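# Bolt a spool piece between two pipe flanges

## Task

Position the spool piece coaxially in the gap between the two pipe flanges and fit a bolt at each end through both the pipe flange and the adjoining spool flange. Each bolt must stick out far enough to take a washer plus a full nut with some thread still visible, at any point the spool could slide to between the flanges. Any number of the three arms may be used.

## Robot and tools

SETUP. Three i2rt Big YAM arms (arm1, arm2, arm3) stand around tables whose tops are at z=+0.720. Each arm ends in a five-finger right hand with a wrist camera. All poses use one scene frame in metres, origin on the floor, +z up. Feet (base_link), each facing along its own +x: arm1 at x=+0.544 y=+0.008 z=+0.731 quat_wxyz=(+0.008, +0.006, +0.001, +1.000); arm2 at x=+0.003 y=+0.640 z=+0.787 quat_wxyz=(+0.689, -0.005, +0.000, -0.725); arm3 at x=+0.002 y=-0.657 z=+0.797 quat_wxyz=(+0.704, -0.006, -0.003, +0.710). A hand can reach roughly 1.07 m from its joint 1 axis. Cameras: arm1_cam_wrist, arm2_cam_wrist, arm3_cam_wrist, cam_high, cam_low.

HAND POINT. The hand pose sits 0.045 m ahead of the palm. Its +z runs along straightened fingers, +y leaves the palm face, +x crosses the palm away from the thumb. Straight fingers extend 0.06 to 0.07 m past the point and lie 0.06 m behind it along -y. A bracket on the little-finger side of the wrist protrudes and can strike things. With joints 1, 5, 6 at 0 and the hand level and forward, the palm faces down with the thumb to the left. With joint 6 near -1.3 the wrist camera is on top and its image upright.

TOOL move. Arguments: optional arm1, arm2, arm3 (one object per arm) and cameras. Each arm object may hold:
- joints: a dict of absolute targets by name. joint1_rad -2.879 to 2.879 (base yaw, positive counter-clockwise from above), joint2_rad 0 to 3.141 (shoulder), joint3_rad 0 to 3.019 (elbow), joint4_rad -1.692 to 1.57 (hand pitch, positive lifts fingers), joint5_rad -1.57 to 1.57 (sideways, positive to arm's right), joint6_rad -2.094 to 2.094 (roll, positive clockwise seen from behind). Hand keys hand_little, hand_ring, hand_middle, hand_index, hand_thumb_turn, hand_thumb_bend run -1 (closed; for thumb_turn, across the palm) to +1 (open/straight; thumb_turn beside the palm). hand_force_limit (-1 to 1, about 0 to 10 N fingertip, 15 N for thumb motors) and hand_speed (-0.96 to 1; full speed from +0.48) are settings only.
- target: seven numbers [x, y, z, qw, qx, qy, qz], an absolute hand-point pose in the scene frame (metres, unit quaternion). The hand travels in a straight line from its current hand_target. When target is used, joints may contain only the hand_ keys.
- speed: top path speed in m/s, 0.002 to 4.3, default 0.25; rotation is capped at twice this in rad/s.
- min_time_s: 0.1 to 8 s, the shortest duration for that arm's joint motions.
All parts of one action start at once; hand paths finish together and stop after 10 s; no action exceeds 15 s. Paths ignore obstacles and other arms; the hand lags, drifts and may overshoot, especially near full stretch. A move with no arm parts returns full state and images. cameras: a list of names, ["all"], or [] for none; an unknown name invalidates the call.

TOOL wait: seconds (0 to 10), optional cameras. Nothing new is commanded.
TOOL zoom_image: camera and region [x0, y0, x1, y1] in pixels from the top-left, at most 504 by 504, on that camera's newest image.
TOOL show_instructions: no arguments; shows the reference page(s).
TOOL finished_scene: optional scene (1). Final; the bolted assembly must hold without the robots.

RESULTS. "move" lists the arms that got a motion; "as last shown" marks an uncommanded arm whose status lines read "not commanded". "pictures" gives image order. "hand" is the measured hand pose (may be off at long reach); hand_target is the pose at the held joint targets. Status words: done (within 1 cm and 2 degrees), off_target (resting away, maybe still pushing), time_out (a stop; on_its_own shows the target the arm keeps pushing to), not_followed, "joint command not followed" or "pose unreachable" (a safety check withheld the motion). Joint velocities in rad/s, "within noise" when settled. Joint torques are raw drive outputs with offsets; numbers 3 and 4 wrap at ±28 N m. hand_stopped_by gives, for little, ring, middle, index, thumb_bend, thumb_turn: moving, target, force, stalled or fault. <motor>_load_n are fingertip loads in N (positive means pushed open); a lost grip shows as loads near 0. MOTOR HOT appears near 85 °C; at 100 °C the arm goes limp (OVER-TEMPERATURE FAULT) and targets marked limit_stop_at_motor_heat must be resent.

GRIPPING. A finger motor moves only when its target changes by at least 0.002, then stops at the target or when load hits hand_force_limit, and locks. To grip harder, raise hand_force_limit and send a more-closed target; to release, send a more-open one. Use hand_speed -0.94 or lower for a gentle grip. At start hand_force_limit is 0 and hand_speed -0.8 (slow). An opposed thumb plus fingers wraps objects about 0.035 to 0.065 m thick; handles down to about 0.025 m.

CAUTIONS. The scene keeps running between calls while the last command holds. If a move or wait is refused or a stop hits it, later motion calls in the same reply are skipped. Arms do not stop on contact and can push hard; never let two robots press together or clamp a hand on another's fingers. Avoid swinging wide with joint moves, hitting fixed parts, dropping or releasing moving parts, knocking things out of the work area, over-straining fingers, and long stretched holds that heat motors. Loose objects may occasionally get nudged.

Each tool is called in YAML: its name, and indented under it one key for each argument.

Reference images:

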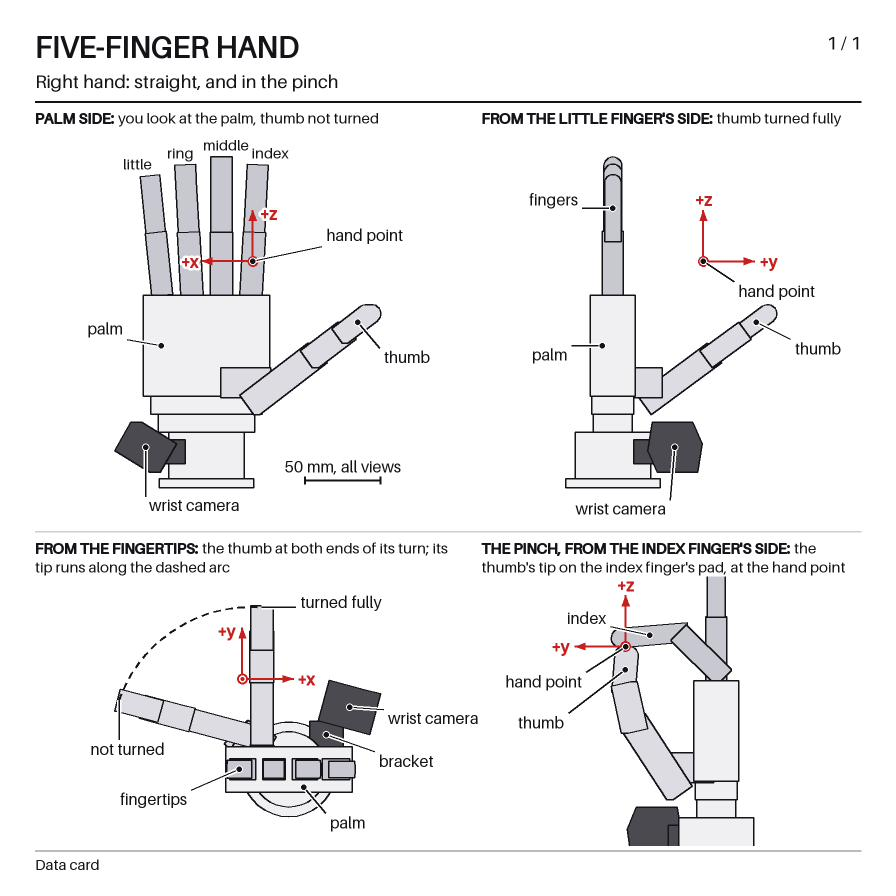

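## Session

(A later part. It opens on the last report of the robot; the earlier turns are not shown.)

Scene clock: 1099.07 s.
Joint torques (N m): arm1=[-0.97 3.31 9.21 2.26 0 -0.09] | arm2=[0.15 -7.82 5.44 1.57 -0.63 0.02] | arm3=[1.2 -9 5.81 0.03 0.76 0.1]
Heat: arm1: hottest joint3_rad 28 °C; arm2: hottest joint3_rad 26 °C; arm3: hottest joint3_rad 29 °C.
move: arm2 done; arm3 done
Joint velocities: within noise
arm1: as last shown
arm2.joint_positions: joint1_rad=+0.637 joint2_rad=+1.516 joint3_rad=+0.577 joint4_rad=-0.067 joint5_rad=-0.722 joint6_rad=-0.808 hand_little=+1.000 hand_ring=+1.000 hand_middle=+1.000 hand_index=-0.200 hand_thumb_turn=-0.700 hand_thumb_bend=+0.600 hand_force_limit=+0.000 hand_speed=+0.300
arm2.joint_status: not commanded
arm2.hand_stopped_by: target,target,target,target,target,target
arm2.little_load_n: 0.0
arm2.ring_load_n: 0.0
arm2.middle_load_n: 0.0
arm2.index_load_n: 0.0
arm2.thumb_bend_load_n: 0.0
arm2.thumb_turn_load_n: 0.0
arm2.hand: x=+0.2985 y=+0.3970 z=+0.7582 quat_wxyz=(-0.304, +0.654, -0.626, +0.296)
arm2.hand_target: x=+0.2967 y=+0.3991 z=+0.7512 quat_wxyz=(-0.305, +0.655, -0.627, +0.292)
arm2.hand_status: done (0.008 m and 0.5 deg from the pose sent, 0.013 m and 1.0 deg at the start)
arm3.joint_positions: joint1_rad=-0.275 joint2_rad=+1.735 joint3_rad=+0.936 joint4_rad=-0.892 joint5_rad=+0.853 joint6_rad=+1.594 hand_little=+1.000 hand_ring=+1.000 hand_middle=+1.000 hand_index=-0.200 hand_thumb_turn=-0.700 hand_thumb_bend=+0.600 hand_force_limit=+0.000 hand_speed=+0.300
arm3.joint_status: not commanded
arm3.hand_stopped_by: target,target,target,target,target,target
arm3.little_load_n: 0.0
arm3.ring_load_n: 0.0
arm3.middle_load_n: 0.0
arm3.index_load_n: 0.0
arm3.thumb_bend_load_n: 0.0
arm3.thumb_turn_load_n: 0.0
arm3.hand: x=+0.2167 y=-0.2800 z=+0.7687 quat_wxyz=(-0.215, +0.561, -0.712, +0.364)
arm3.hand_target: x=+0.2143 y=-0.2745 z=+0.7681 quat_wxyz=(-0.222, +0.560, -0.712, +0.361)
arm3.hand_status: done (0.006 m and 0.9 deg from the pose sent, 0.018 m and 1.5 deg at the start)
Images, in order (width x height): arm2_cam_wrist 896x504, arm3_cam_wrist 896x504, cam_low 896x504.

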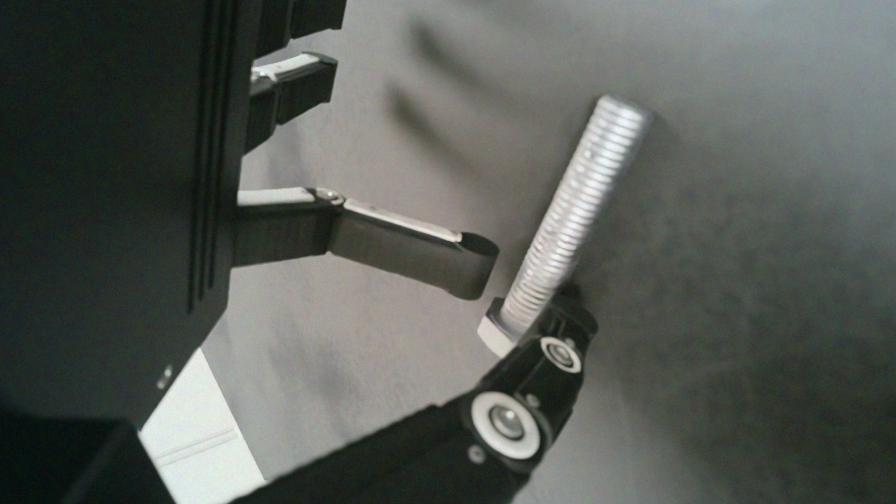

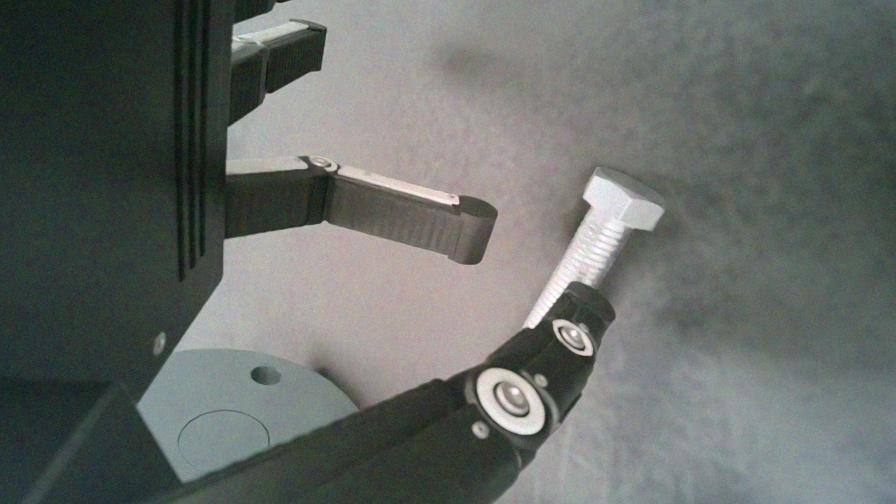

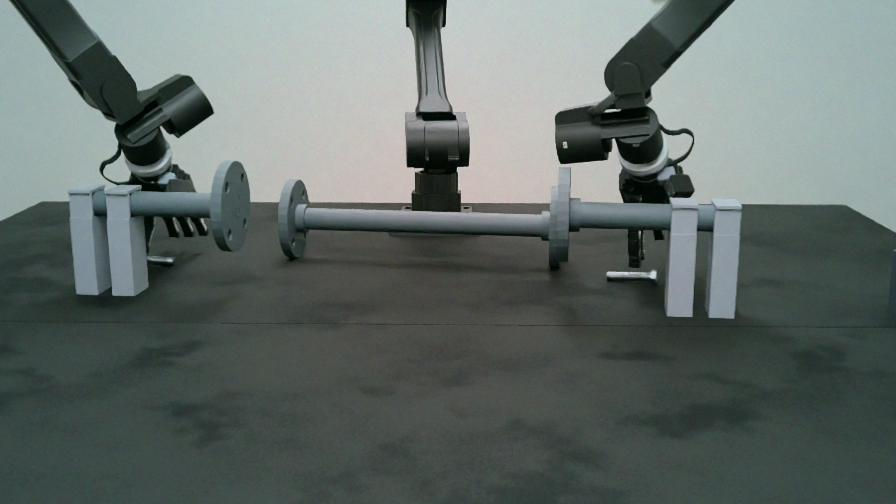

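move:
  arm2: {"target": [0.3010, 0.399, 0.7465, 0.3052, -0.6547, 0.6268, -0.2921], "speed": 0.04}
  arm3: {"target": [0.2143, -0.2720, 0.758, 0.2215, -0.5600, 0.7118, -0.3606], "speed": 0.05}
  cameras: ["all"]

zoom_image:
  camera: "arm1_cam_wrist"
  region: [120, 200, 340, 420]

zoom_image:
  camera: "cam_low"
  region: [560, 160, 760, 300]

zoom_image:
  camera: "cam_low"
  region: [60, 120, 260, 300]

Scene clock: 1122.87 s.
Joint torques (N m): arm1=[-1.26 3.6 9.22 2.47 0.04 -0.11] | arm2=[0.85 -7.82 5.34 1.55 -0.47 0.08] | arm3=[0.38 -9.17 5.68 -0.14 0.79 0.11]
Heat: arm1: hottest joint3_rad 28 °C; arm2: hottest joint3_rad 26 °C; arm3: hottest joint3_rad 28 °C.
move: arm2 done; arm3 done
Joint velocities: within noise
arm1: as last shown
arm1.little_load_n: -0.5
arm2.joint_positions: joint1_rad=+0.637 joint2_rad=+1.534 joint3_rad=+0.577 joint4_rad=-0.042 joint5_rad=-0.721 joint6_rad=-0.808 hand_little=+1.000 hand_ring=+1.000 hand_middle=+1.000 hand_index=-0.200 hand_thumb_turn=-0.700 hand_thumb_bend=+0.600 hand_force_limit=+0.000 hand_speed=+0.300
arm2.joint_status: not commanded
arm2.hand_stopped_by: target,target,target,target,target,target
arm2.little_load_n: 0.0
arm2.ring_load_n: -0.5
arm2.middle_load_n: 0.0
arm2.index_load_n: 0.0
arm2.thumb_bend_load_n: -0.5
arm2.thumb_turn_load_n: 0.0
arm2.hand: x=+0.2998 y=+0.3945 z=+0.7534 quat_wxyz=(-0.303, +0.655, -0.625, +0.299)
arm2.hand_target: x=+0.3008 y=+0.3990 z=+0.7468 quat_wxyz=(-0.305, +0.655, -0.627, +0.292)
arm2.hand_status: done (0.008 m and 0.9 deg from the pose sent, 0.012 m and 0.5 deg at the start)
arm3.joint_positions: joint1_rad=-0.273 joint2_rad=+1.761 joint3_rad=+0.936 joint4_rad=-0.870 joint5_rad=+0.853 joint6_rad=+1.596 hand_little=+1.000 hand_ring=+1.000 hand_middle=+1.000 hand_index=-0.200 hand_thumb_turn=-0.700 hand_thumb_bend=+0.600 hand_force_limit=+0.000 hand_speed=+0.300
arm3.joint_status: not commanded
arm3.hand_stopped_by: target,target,target,target,target,target
arm3.little_load_n: 0.0
arm3.ring_load_n: 0.0
arm3.middle_load_n: 0.0
arm3.index_load_n: 0.0
arm3.thumb_bend_load_n: 0.0
arm3.thumb_turn_load_n: 0.0
arm3.hand: x=+0.2165 y=-0.2783 z=+0.7585 quat_wxyz=(-0.214, +0.562, -0.711, +0.365)
arm3.hand_target: x=+0.2143 y=-0.2720 z=+0.7581 quat_wxyz=(-0.222, +0.560, -0.712, +0.361)
arm3.hand_status: done (0.007 m and 1.0 deg from the pose sent, 0.014 m and 0.9 deg at the start)
pictures: arm1_cam_wrist, arm2_cam_wrist, arm3_cam_wrist, cam_high, cam_low
Images, in order (width x height): arm1_cam_wrist 896x504, arm2_cam_wrist 896x504, arm3_cam_wrist 896x504, cam_high 896x504, cam_low 896x504.

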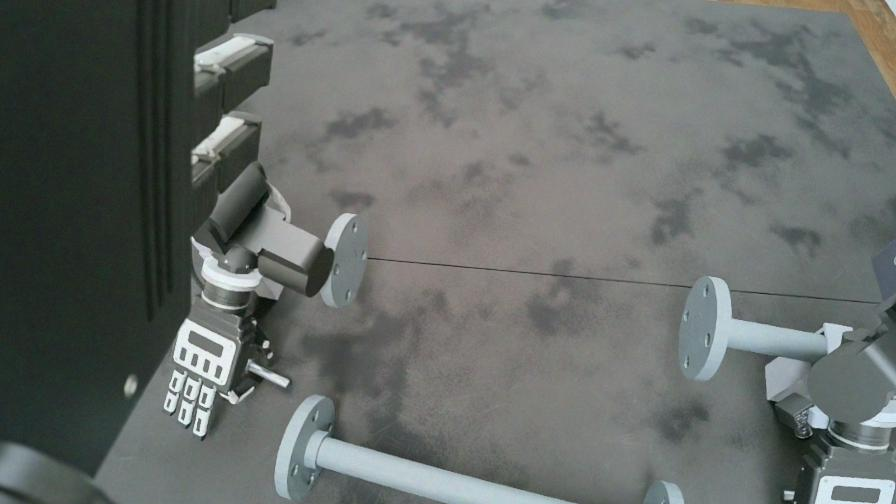

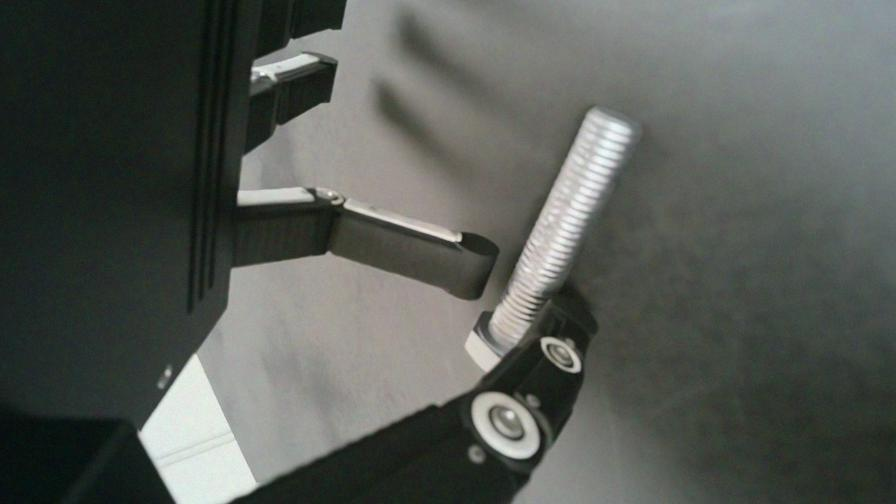

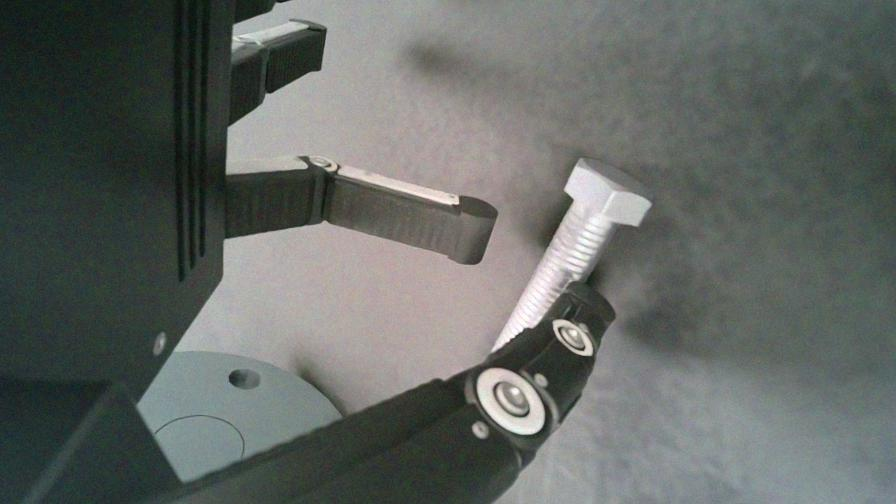

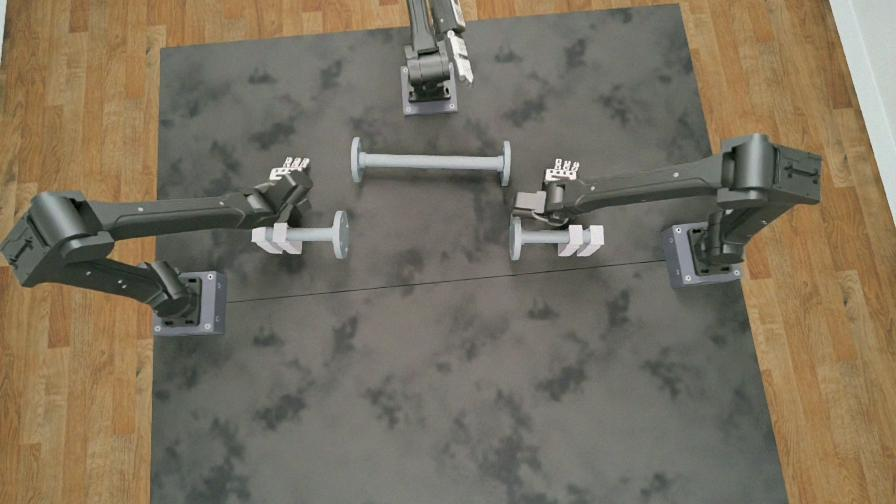

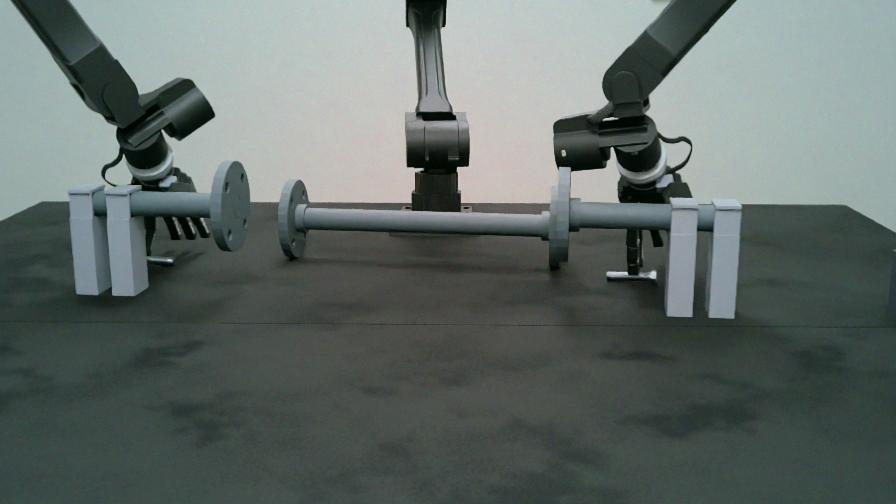

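Scaled by 2.291 from the camera's image (finer frame: 1280x720).

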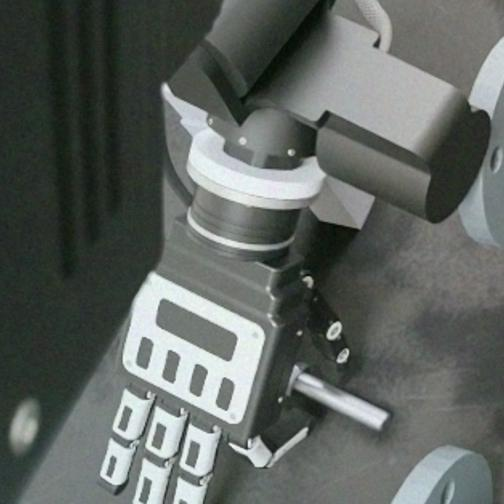

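Scaled by 2.520 from the camera's image (finer frame: 1280x720).

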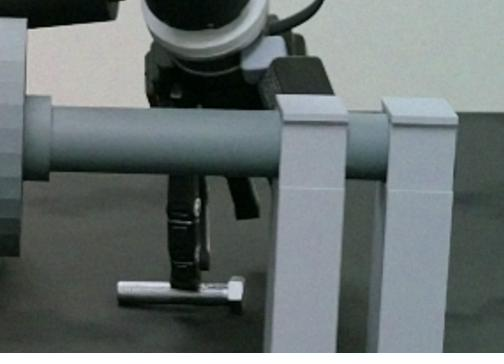

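Scaled by 2.520 from the camera's image (finer frame: 1280x720).

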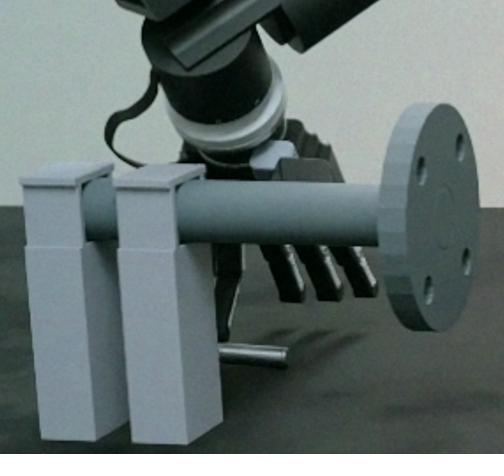

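zoom_image:
  camera: "arm2_cam_wrist"
  region: [400, 180, 640, 400]

zoom_image:
  camera: "arm3_cam_wrist"
  region: [440, 150, 680, 370]

Scaled by 2.100 from the camera's image (finer frame: 1280x720).

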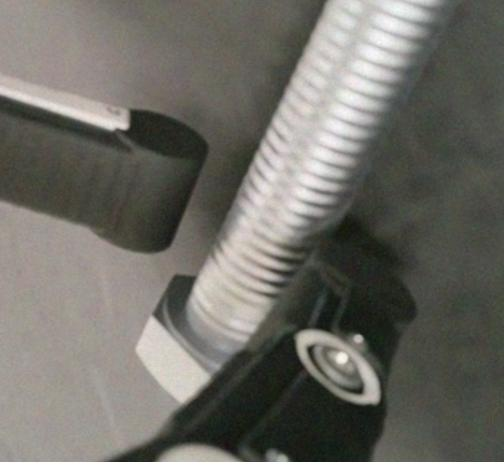

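Scaled by 2.100 from the camera's image (finer frame: 1280x720).

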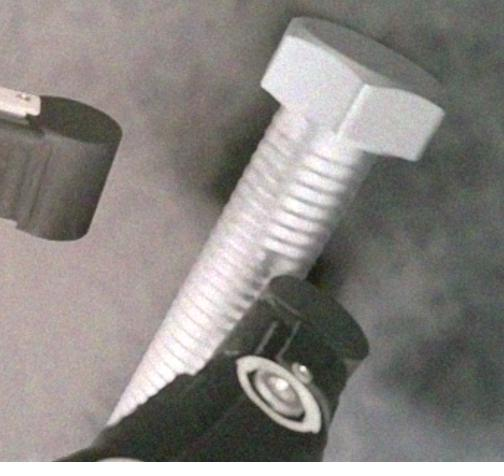

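zoom_image:
  camera: "arm2_cam_wrist"
  region: [200, 0, 520, 320]

Scaled by 1.575 from the camera's image (finer frame: 1280x720).

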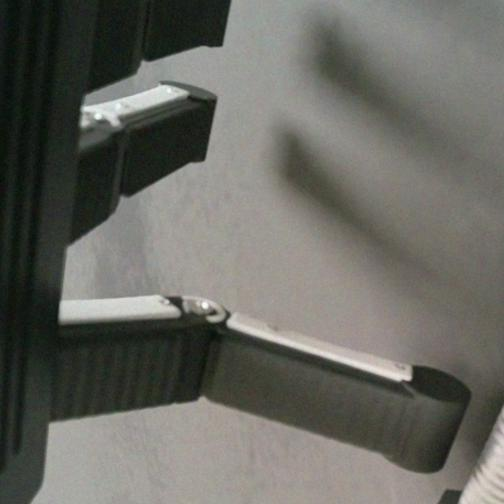

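move:
  arm2: {"target": [0.3035, 0.398, 0.743, 0.3052, -0.6547, 0.6268, -0.2921], "speed": 0.03}
  arm3: {"target": [0.2125, -0.2790, 0.753, 0.2215, -0.5600, 0.7118, -0.3606], "speed": 0.03}
  cameras: ["arm2_cam_wrist", "arm3_cam_wrist", "cam_low"]

zoom_image:
  camera: "cam_low"
  region: [120, 160, 240, 280]

zoom_image:
  camera: "cam_low"
  region: [580, 200, 700, 320]

Scene clock: 1267.47 s.
Joint torques (N m): arm1=[-1.2 3.55 9.07 2.35 0.02 -0.11] | arm2=[0.67 -8.47 5.41 1.55 -0.46 0.19] | arm3=[0.56 -9.58 4.9 0.09 0.76 0.11]
Heat: arm1: hottest joint3_rad 28 °C; arm2: hottest joint3_rad 25 °C; arm3: hottest joint3_rad 26 °C.
move: arm2 done; arm3 done
Joint velocities: within noise
arm1: as last shown
arm1.little_load_n: 0.0
arm2.joint_positions: joint1_rad=+0.639 joint2_rad=+1.550 joint3_rad=+0.577 joint4_rad=-0.026 joint5_rad=-0.719 joint6_rad=-0.805 hand_little=+1.000 hand_ring=+1.000 hand_middle=+1.000 hand_index=-0.200 hand_thumb_turn=-0.700 hand_thumb_bend=+0.600 hand_force_limit=+0.000 hand_speed=+0.300
arm2.joint_status: not commanded
arm2.hand_stopped_by: target,target,target,target,target,target
arm2.little_load_n: 0.0
arm2.ring_load_n: 0.0
arm2.middle_load_n: 0.0
arm2.index_load_n: 0.0
arm2.thumb_bend_load_n: 0.0
arm2.thumb_turn_load_n: 0.0
arm2.hand: x=+0.3008 y=+0.3942 z=+0.7489 quat_wxyz=(-0.303, +0.655, -0.625, +0.298)
arm2.hand_target: x=+0.3033 y=+0.3980 z=+0.7432 quat_wxyz=(-0.305, +0.655, -0.627, +0.292)
arm2.hand_status: done (0.008 m and 0.8 deg from the pose sent, 0.011 m and 0.8 deg at the start)
arm3.joint_positions: joint1_rad=-0.273 joint2_rad=+1.761 joint3_rad=+0.923 joint4_rad=-0.848 joint5_rad=+0.853 joint6_rad=+1.596 hand_little=+1.000 hand_ring=+1.000 hand_middle=+1.000 hand_index=-0.200 hand_thumb_turn=-0.700 hand_thumb_bend=+0.600 hand_force_limit=+0.000 hand_speed=+0.300
arm3.joint_status: not commanded
arm3.hand_stopped_by: target,target,target,target,target,target
arm3.little_load_n: 0.0
arm3.ring_load_n: 0.0
arm3.middle_load_n: 0.0
arm3.index_load_n: 0.5
arm3.thumb_bend_load_n: 0.0
arm3.thumb_turn_load_n: 0.0
arm3.hand: x=+0.2160 y=-0.2802 z=+0.7550 quat_wxyz=(-0.217, +0.560, -0.712, +0.362)
arm3.hand_target: x=+0.2125 y=-0.2791 z=+0.7530 quat_wxyz=(-0.222, +0.560, -0.712, +0.361)
arm3.hand_status: done (0.004 m and 0.6 deg from the pose sent, 0.007 m and 1.0 deg at the start)
Images, in order (width x height): arm2_cam_wrist 896x504, arm3_cam_wrist 896x504, cam_low 896x504.

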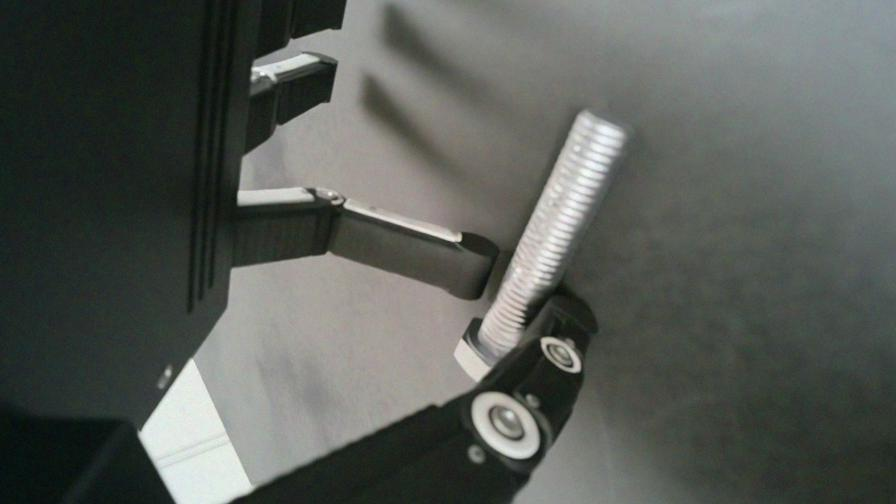

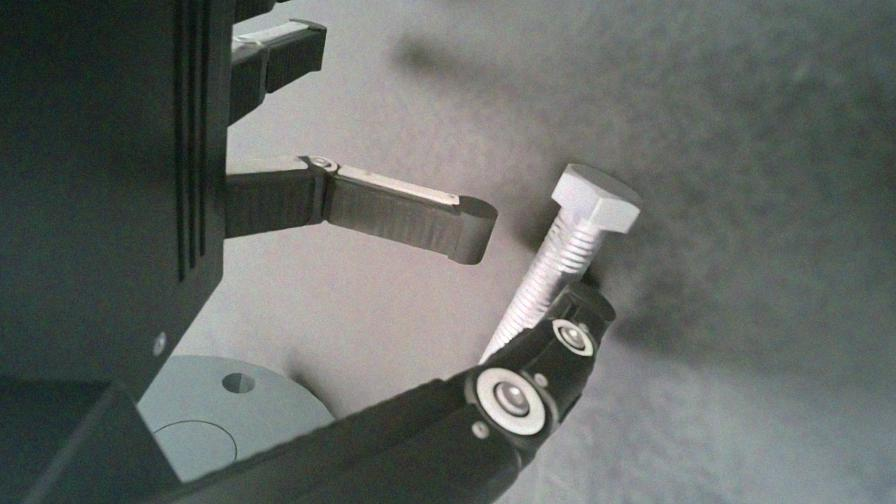

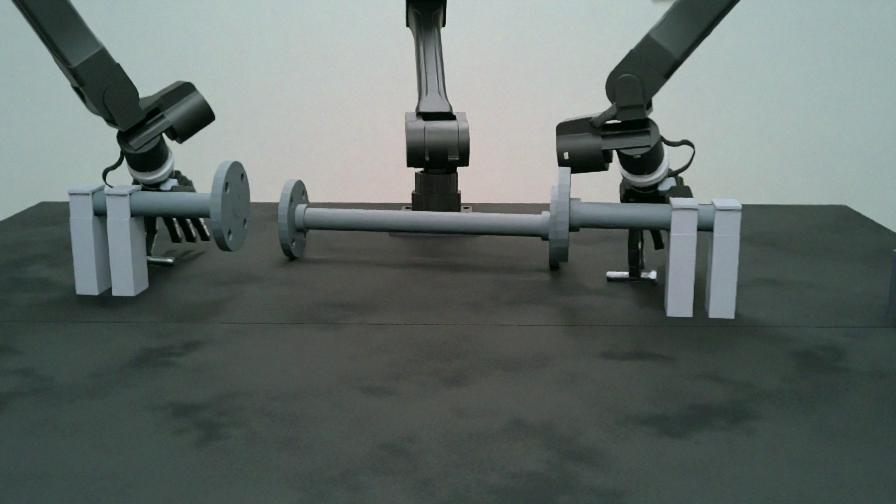

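Scaled by 4.200 from the camera's image (finer frame: 1280x720).

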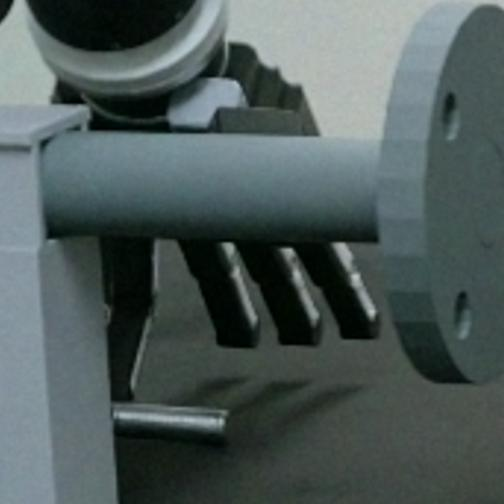

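Scaled by 4.200 from the camera's image (finer frame: 1280x720).

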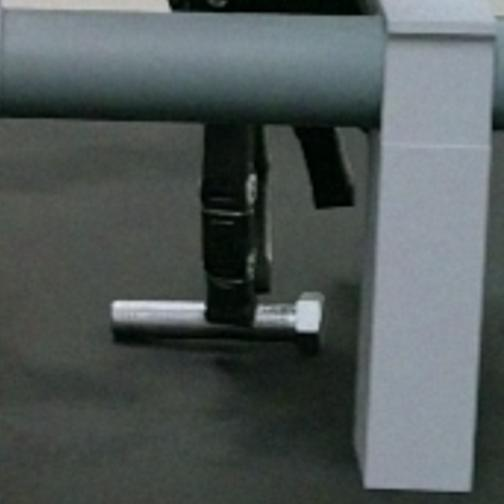

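move:
  arm2: {"target": [0.3095, 0.398, 0.737, 0.3052, -0.6547, 0.6268, -0.2921], "speed": 0.03}
  arm3: {"target": [0.2120, -0.2790, 0.7455, 0.2215, -0.5600, 0.7118, -0.3606], "speed": 0.03}
  cameras: ["arm2_cam_wrist", "arm3_cam_wrist", "cam_low"]

zoom_image:
  camera: "cam_low"
  region: [120, 160, 240, 280]

zoom_image:
  camera: "cam_low"
  region: [580, 200, 700, 320]

Scene clock: 1293.83 s.
Joint torques (N m): arm1=[-1.44 2.55 9.1 2.35 -0.02 -0.11] | arm2=[1.03 -7.82 5.7 1.57 -0.33 0.11] | arm3=[0.56 -9.17 4.37 0.12 0.78 0.06]
Heat: arm1: hottest joint3_rad 29 °C; arm2: hottest joint3_rad 25 °C; arm3: hottest joint3_rad 26 °C.
move: arm2 done; arm3 done
Joint velocities: within noise
arm1: as last shown
arm2.joint_positions: joint1_rad=+0.651 joint2_rad=+1.567 joint3_rad=+0.577 joint4_rad=+0.008 joint5_rad=-0.713 joint6_rad=-0.786 hand_little=+1.000 hand_ring=+1.000 hand_middle=+1.000 hand_index=-0.200 hand_thumb_turn=-0.700 hand_thumb_bend=+0.600 hand_force_limit=+0.000 hand_speed=+0.300
arm2.joint_status: not commanded
arm2.hand_stopped_by: target,target,target,target,target,target
arm2.little_load_n: 0.0
arm2.ring_load_n: 0.0
arm2.middle_load_n: 0.0
arm2.index_load_n: 0.0
arm2.thumb_bend_load_n: 0.0
arm2.thumb_turn_load_n: 0.0
arm2.hand: x=+0.3064 y=+0.3940 z=+0.7455 quat_wxyz=(-0.303, +0.653, -0.625, +0.301)
arm2.hand_target: x=+0.3093 y=+0.3981 z=+0.7374 quat_wxyz=(-0.305, +0.655, -0.627, +0.292)
arm2.hand_status: done (0.010 m and 1.1 deg from the pose sent, 0.015 m and 0.8 deg at the start)
arm3.joint_positions: joint1_rad=-0.272 joint2_rad=+1.771 joint3_rad=+0.923 joint4_rad=-0.829 joint5_rad=+0.853 joint6_rad=+1.598 hand_little=+1.000 hand_ring=+1.000 hand_middle=+1.000 hand_index=-0.200 hand_thumb_turn=-0.700 hand_thumb_bend=+0.600 hand_force_limit=+0.000 hand_speed=+0.300
arm3.joint_status: not commanded
arm3.hand_stopped_by: target,target,target,target,target,target
arm3.little_load_n: -0.5
arm3.ring_load_n: 0.0
arm3.middle_load_n: 0.0
arm3.index_load_n: 0.0
arm3.thumb_bend_load_n: 0.0
arm3.thumb_turn_load_n: 0.0
arm3.hand: x=+0.2165 y=-0.2771 z=+0.7508 quat_wxyz=(-0.221, +0.559, -0.714, +0.360)
arm3.hand_target: x=+0.2121 y=-0.2792 z=+0.7455 quat_wxyz=(-0.221, +0.560, -0.712, +0.361)
arm3.hand_status: done (0.007 m and 0.3 deg from the pose sent, 0.010 m and 0.6 deg at the start)
Images, in order (width x height): arm2_cam_wrist 896x504, arm3_cam_wrist 896x504, cam_low 896x504.

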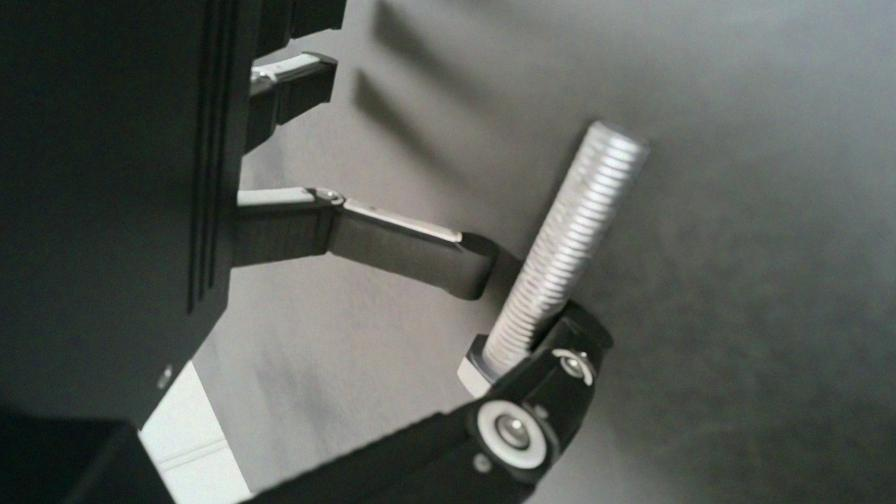

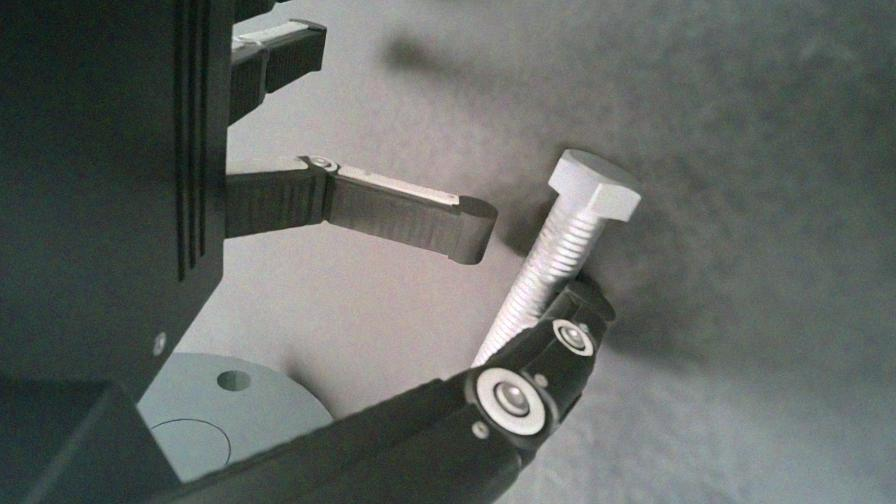

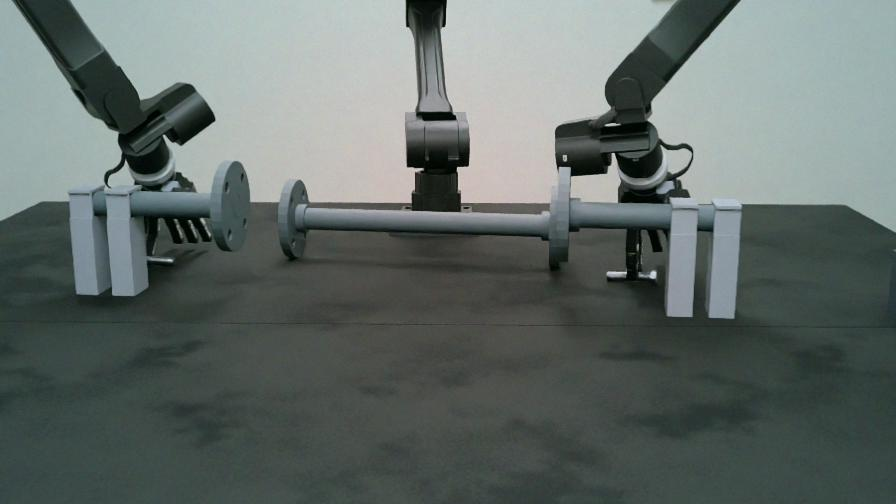

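Scaled by 4.200 from the camera's image (finer frame: 1280x720).

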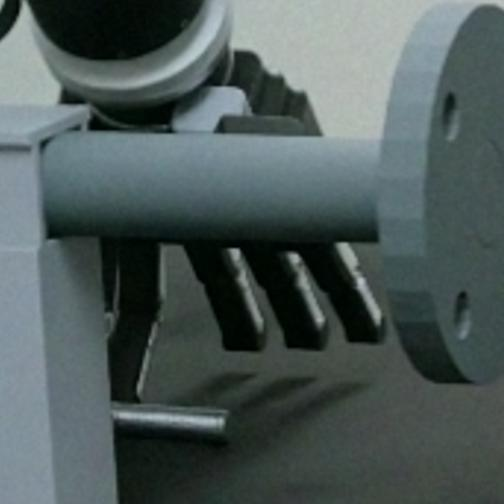

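Scaled by 4.200 from the camera's image (finer frame: 1280x720).

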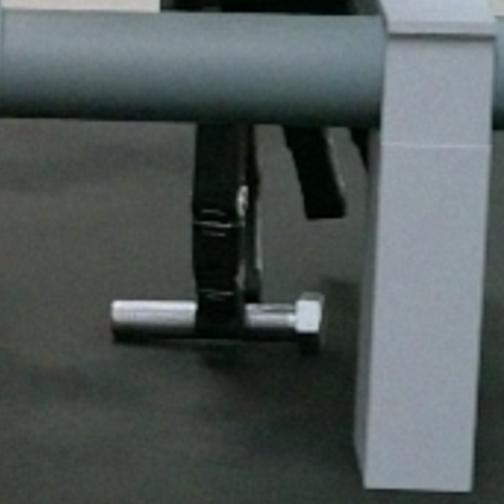

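move:
  arm2: {"target": [0.3095, 0.398, 0.7385, 0.3052, -0.6547, 0.6268, -0.2921], "speed": 0.03}
  arm3: {"target": [0.2120, -0.2790, 0.7415, 0.2215, -0.5600, 0.7118, -0.3606], "speed": 0.03}

move:
  arm2: {"joints": {"hand_thumb_bend": -0.2, "hand_force_limit": -0.6, "hand_speed": -0.92}}
  cameras: ["arm2_cam_wrist", "arm3_cam_wrist", "cam_low"]

zoom_image:
  camera: "cam_low"
  region: [580, 200, 700, 320]

Scene clock: 1348.77 s.
Joint torques (N m): arm1=[-1.61 3.43 9.24 2.3 -0.04 -0.08] | arm2=[0.67 -7.65 5.91 1.32 -0.31 0.1] | arm3=[0.79 -8.59 4.36 0.1 0.79 0.11]
Heat: arm1: hottest joint3_rad 29 °C; arm2: hottest joint3_rad 26 °C; arm3: hottest joint3_rad 25 °C.
move: arm2 done; arm3 done
Joint velocities: within noise
arm1: as last shown
arm2.joint_positions: joint1_rad=+0.651 joint2_rad=+1.567 joint3_rad=+0.577 joint4_rad=+0.008 joint5_rad=-0.713 joint6_rad=-0.785 hand_little=+1.000 hand_ring=+1.000 hand_middle=+1.000 hand_index=-0.200 hand_thumb_turn=-0.700 hand_thumb_bend=+0.600 hand_force_limit=+0.000 hand_speed=+0.300
arm2.joint_status: not commanded
arm2.hand_stopped_by: target,target,target,target,target,target
arm2.little_load_n: 0.0
arm2.ring_load_n: 0.0
arm2.middle_load_n: 0.0
arm2.index_load_n: 0.0
arm2.thumb_bend_load_n: 0.0
arm2.thumb_turn_load_n: 0.0
arm2.hand: x=+0.3064 y=+0.3941 z=+0.7454 quat_wxyz=(-0.303, +0.653, -0.625, +0.301)
arm2.hand_target: x=+0.3093 y=+0.3981 z=+0.7387 quat_wxyz=(-0.305, +0.655, -0.627, +0.292)
arm2.hand_status: done (0.009 m and 1.0 deg from the pose sent, 0.009 m and 1.1 deg at the start)
arm3.joint_positions: joint1_rad=-0.272 joint2_rad=+1.775 joint3_rad=+0.923 joint4_rad=-0.817 joint5_rad=+0.853 joint6_rad=+1.599 hand_little=+1.000 hand_ring=+1.000 hand_middle=+1.000 hand_index=-0.200 hand_thumb_turn=-0.700 hand_thumb_bend=+0.600 hand_force_limit=+0.000 hand_speed=+0.300
arm3.joint_status: not commanded
arm3.hand_stopped_by: target,target,target,target,target,target
arm3.little_load_n: 0.0
arm3.ring_load_n: 0.0
arm3.middle_load_n: 0.0
arm3.index_load_n: 0.0
arm3.thumb_bend_load_n: 0.0
arm3.thumb_turn_load_n: 0.0
arm3.hand: x=+0.2171 y=-0.2749 z=+0.7494 quat_wxyz=(-0.224, +0.558, -0.715, +0.358)
arm3.hand_target: x=+0.2121 y=-0.2793 z=+0.7416 quat_wxyz=(-0.221, +0.560, -0.712, +0.361)
arm3.hand_status: done (0.010 m and 0.6 deg from the pose sent, 0.011 m and 0.3 deg at the start)
pictures: none

Scene clock: 1352.20 s.
Joint torques (N m): arm1=[-1.49 3.02 9.18 2.3 -0.03 -0.13] | arm2=[1.38 -7.59 5.72 1.18 -0.4 0.09] | arm3=[0.67 -8.29 4.37 0.08 0.77 0.11]
Heat: arm1: hottest joint3_rad 29 °C; arm2: hottest joint3_rad 26 °C; arm3: hottest joint3_rad 25 °C.
move: arm2 off_target
Joint velocities: within noise
arm1.joint_positions: joint1_rad=+0.117 joint2_rad=+0.644 joint3_rad=+1.443 joint4_rad=-1.263 joint5_rad=-0.155 joint6_rad=-1.216 hand_little=+1.000 hand_ring=+1.000 hand_middle=+1.000 hand_index=+1.000 hand_thumb_turn=+1.000 hand_thumb_bend=+1.000 hand_force_limit=+0.000 hand_speed=-0.800
arm1.joint_status: not commanded
arm1.hand_stopped_by: target,target,target,target,target,target
arm1.little_load_n: 0.0
arm1.ring_load_n: 0.0
arm1.middle_load_n: 0.0
arm1.index_load_n: 0.0
arm1.thumb_bend_load_n: 0.0
arm1.thumb_turn_load_n: 0.0
arm1.hand: x=+0.3017 y=+0.0001 z=+1.2538 quat_wxyz=(-0.501, +0.066, +0.843, -0.184)
arm1.hand_target: x=+0.3033 y=+0.0003 z=+1.2617 quat_wxyz=(-0.508, +0.065, +0.838, -0.185)
arm1.hand_status: not commanded
arm2.joint_positions: joint1_rad=+0.653 joint2_rad=+1.570 joint3_rad=+0.577 joint4_rad=+0.008 joint5_rad=-0.710 joint6_rad=-0.785 hand_little=+1.000 hand_ring=+1.000 hand_middle=+1.000 hand_index=-0.200 hand_thumb_turn=-0.700 hand_thumb_bend=+0.367 hand_force_limit=-0.600 hand_speed=-0.920
arm2.joint_status: hand_thumb_bend off_target (ended at +0.367, target -0.200); the others done
arm2.hand_stopped_by: target,target,target,target,force,target
arm2.little_load_n: 0.0
arm2.ring_load_n: 0.0
arm2.middle_load_n: 0.0
arm2.index_load_n: 1.5
arm2.thumb_bend_load_n: 2.5
arm2.thumb_turn_load_n: -1.0
arm2.hand: x=+0.3062 y=+0.3945 z=+0.7442 quat_wxyz=(-0.302, +0.653, -0.626, +0.299)
arm2.hand_target: x=+0.3092 y=+0.3980 z=+0.7388 quat_wxyz=(-0.305, +0.655, -0.627, +0.292)
arm2.hand_status: not commanded
arm3: as last shown
Images, in order (width x height): arm2_cam_wrist 896x504, arm3_cam_wrist 896x504, cam_low 896x504.

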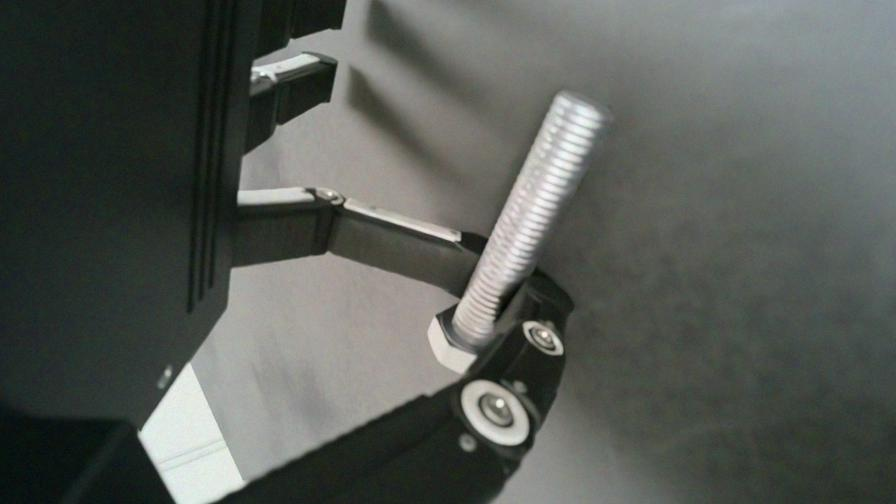

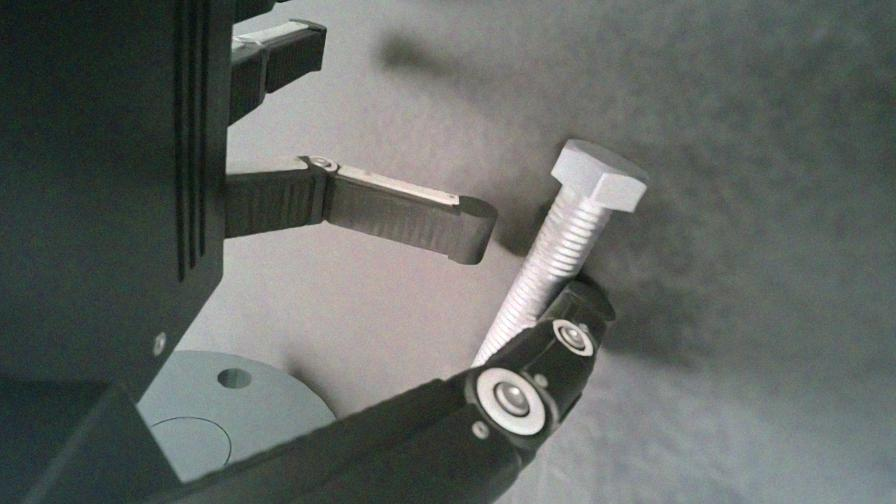

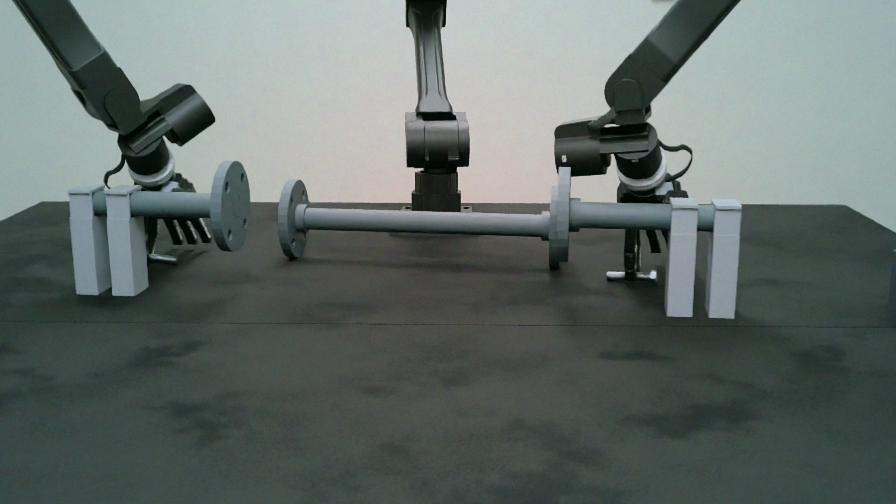

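Scaled by 4.200 from the camera's image (finer frame: 1280x720).

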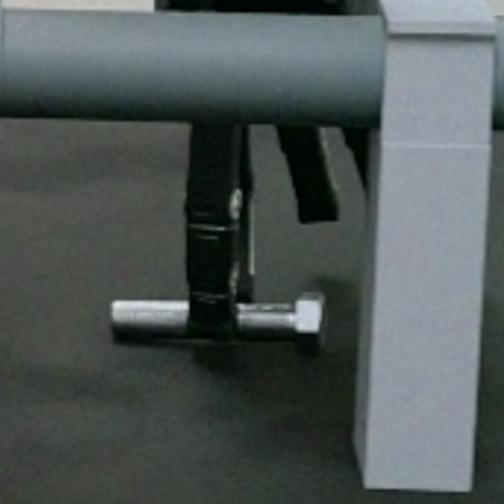

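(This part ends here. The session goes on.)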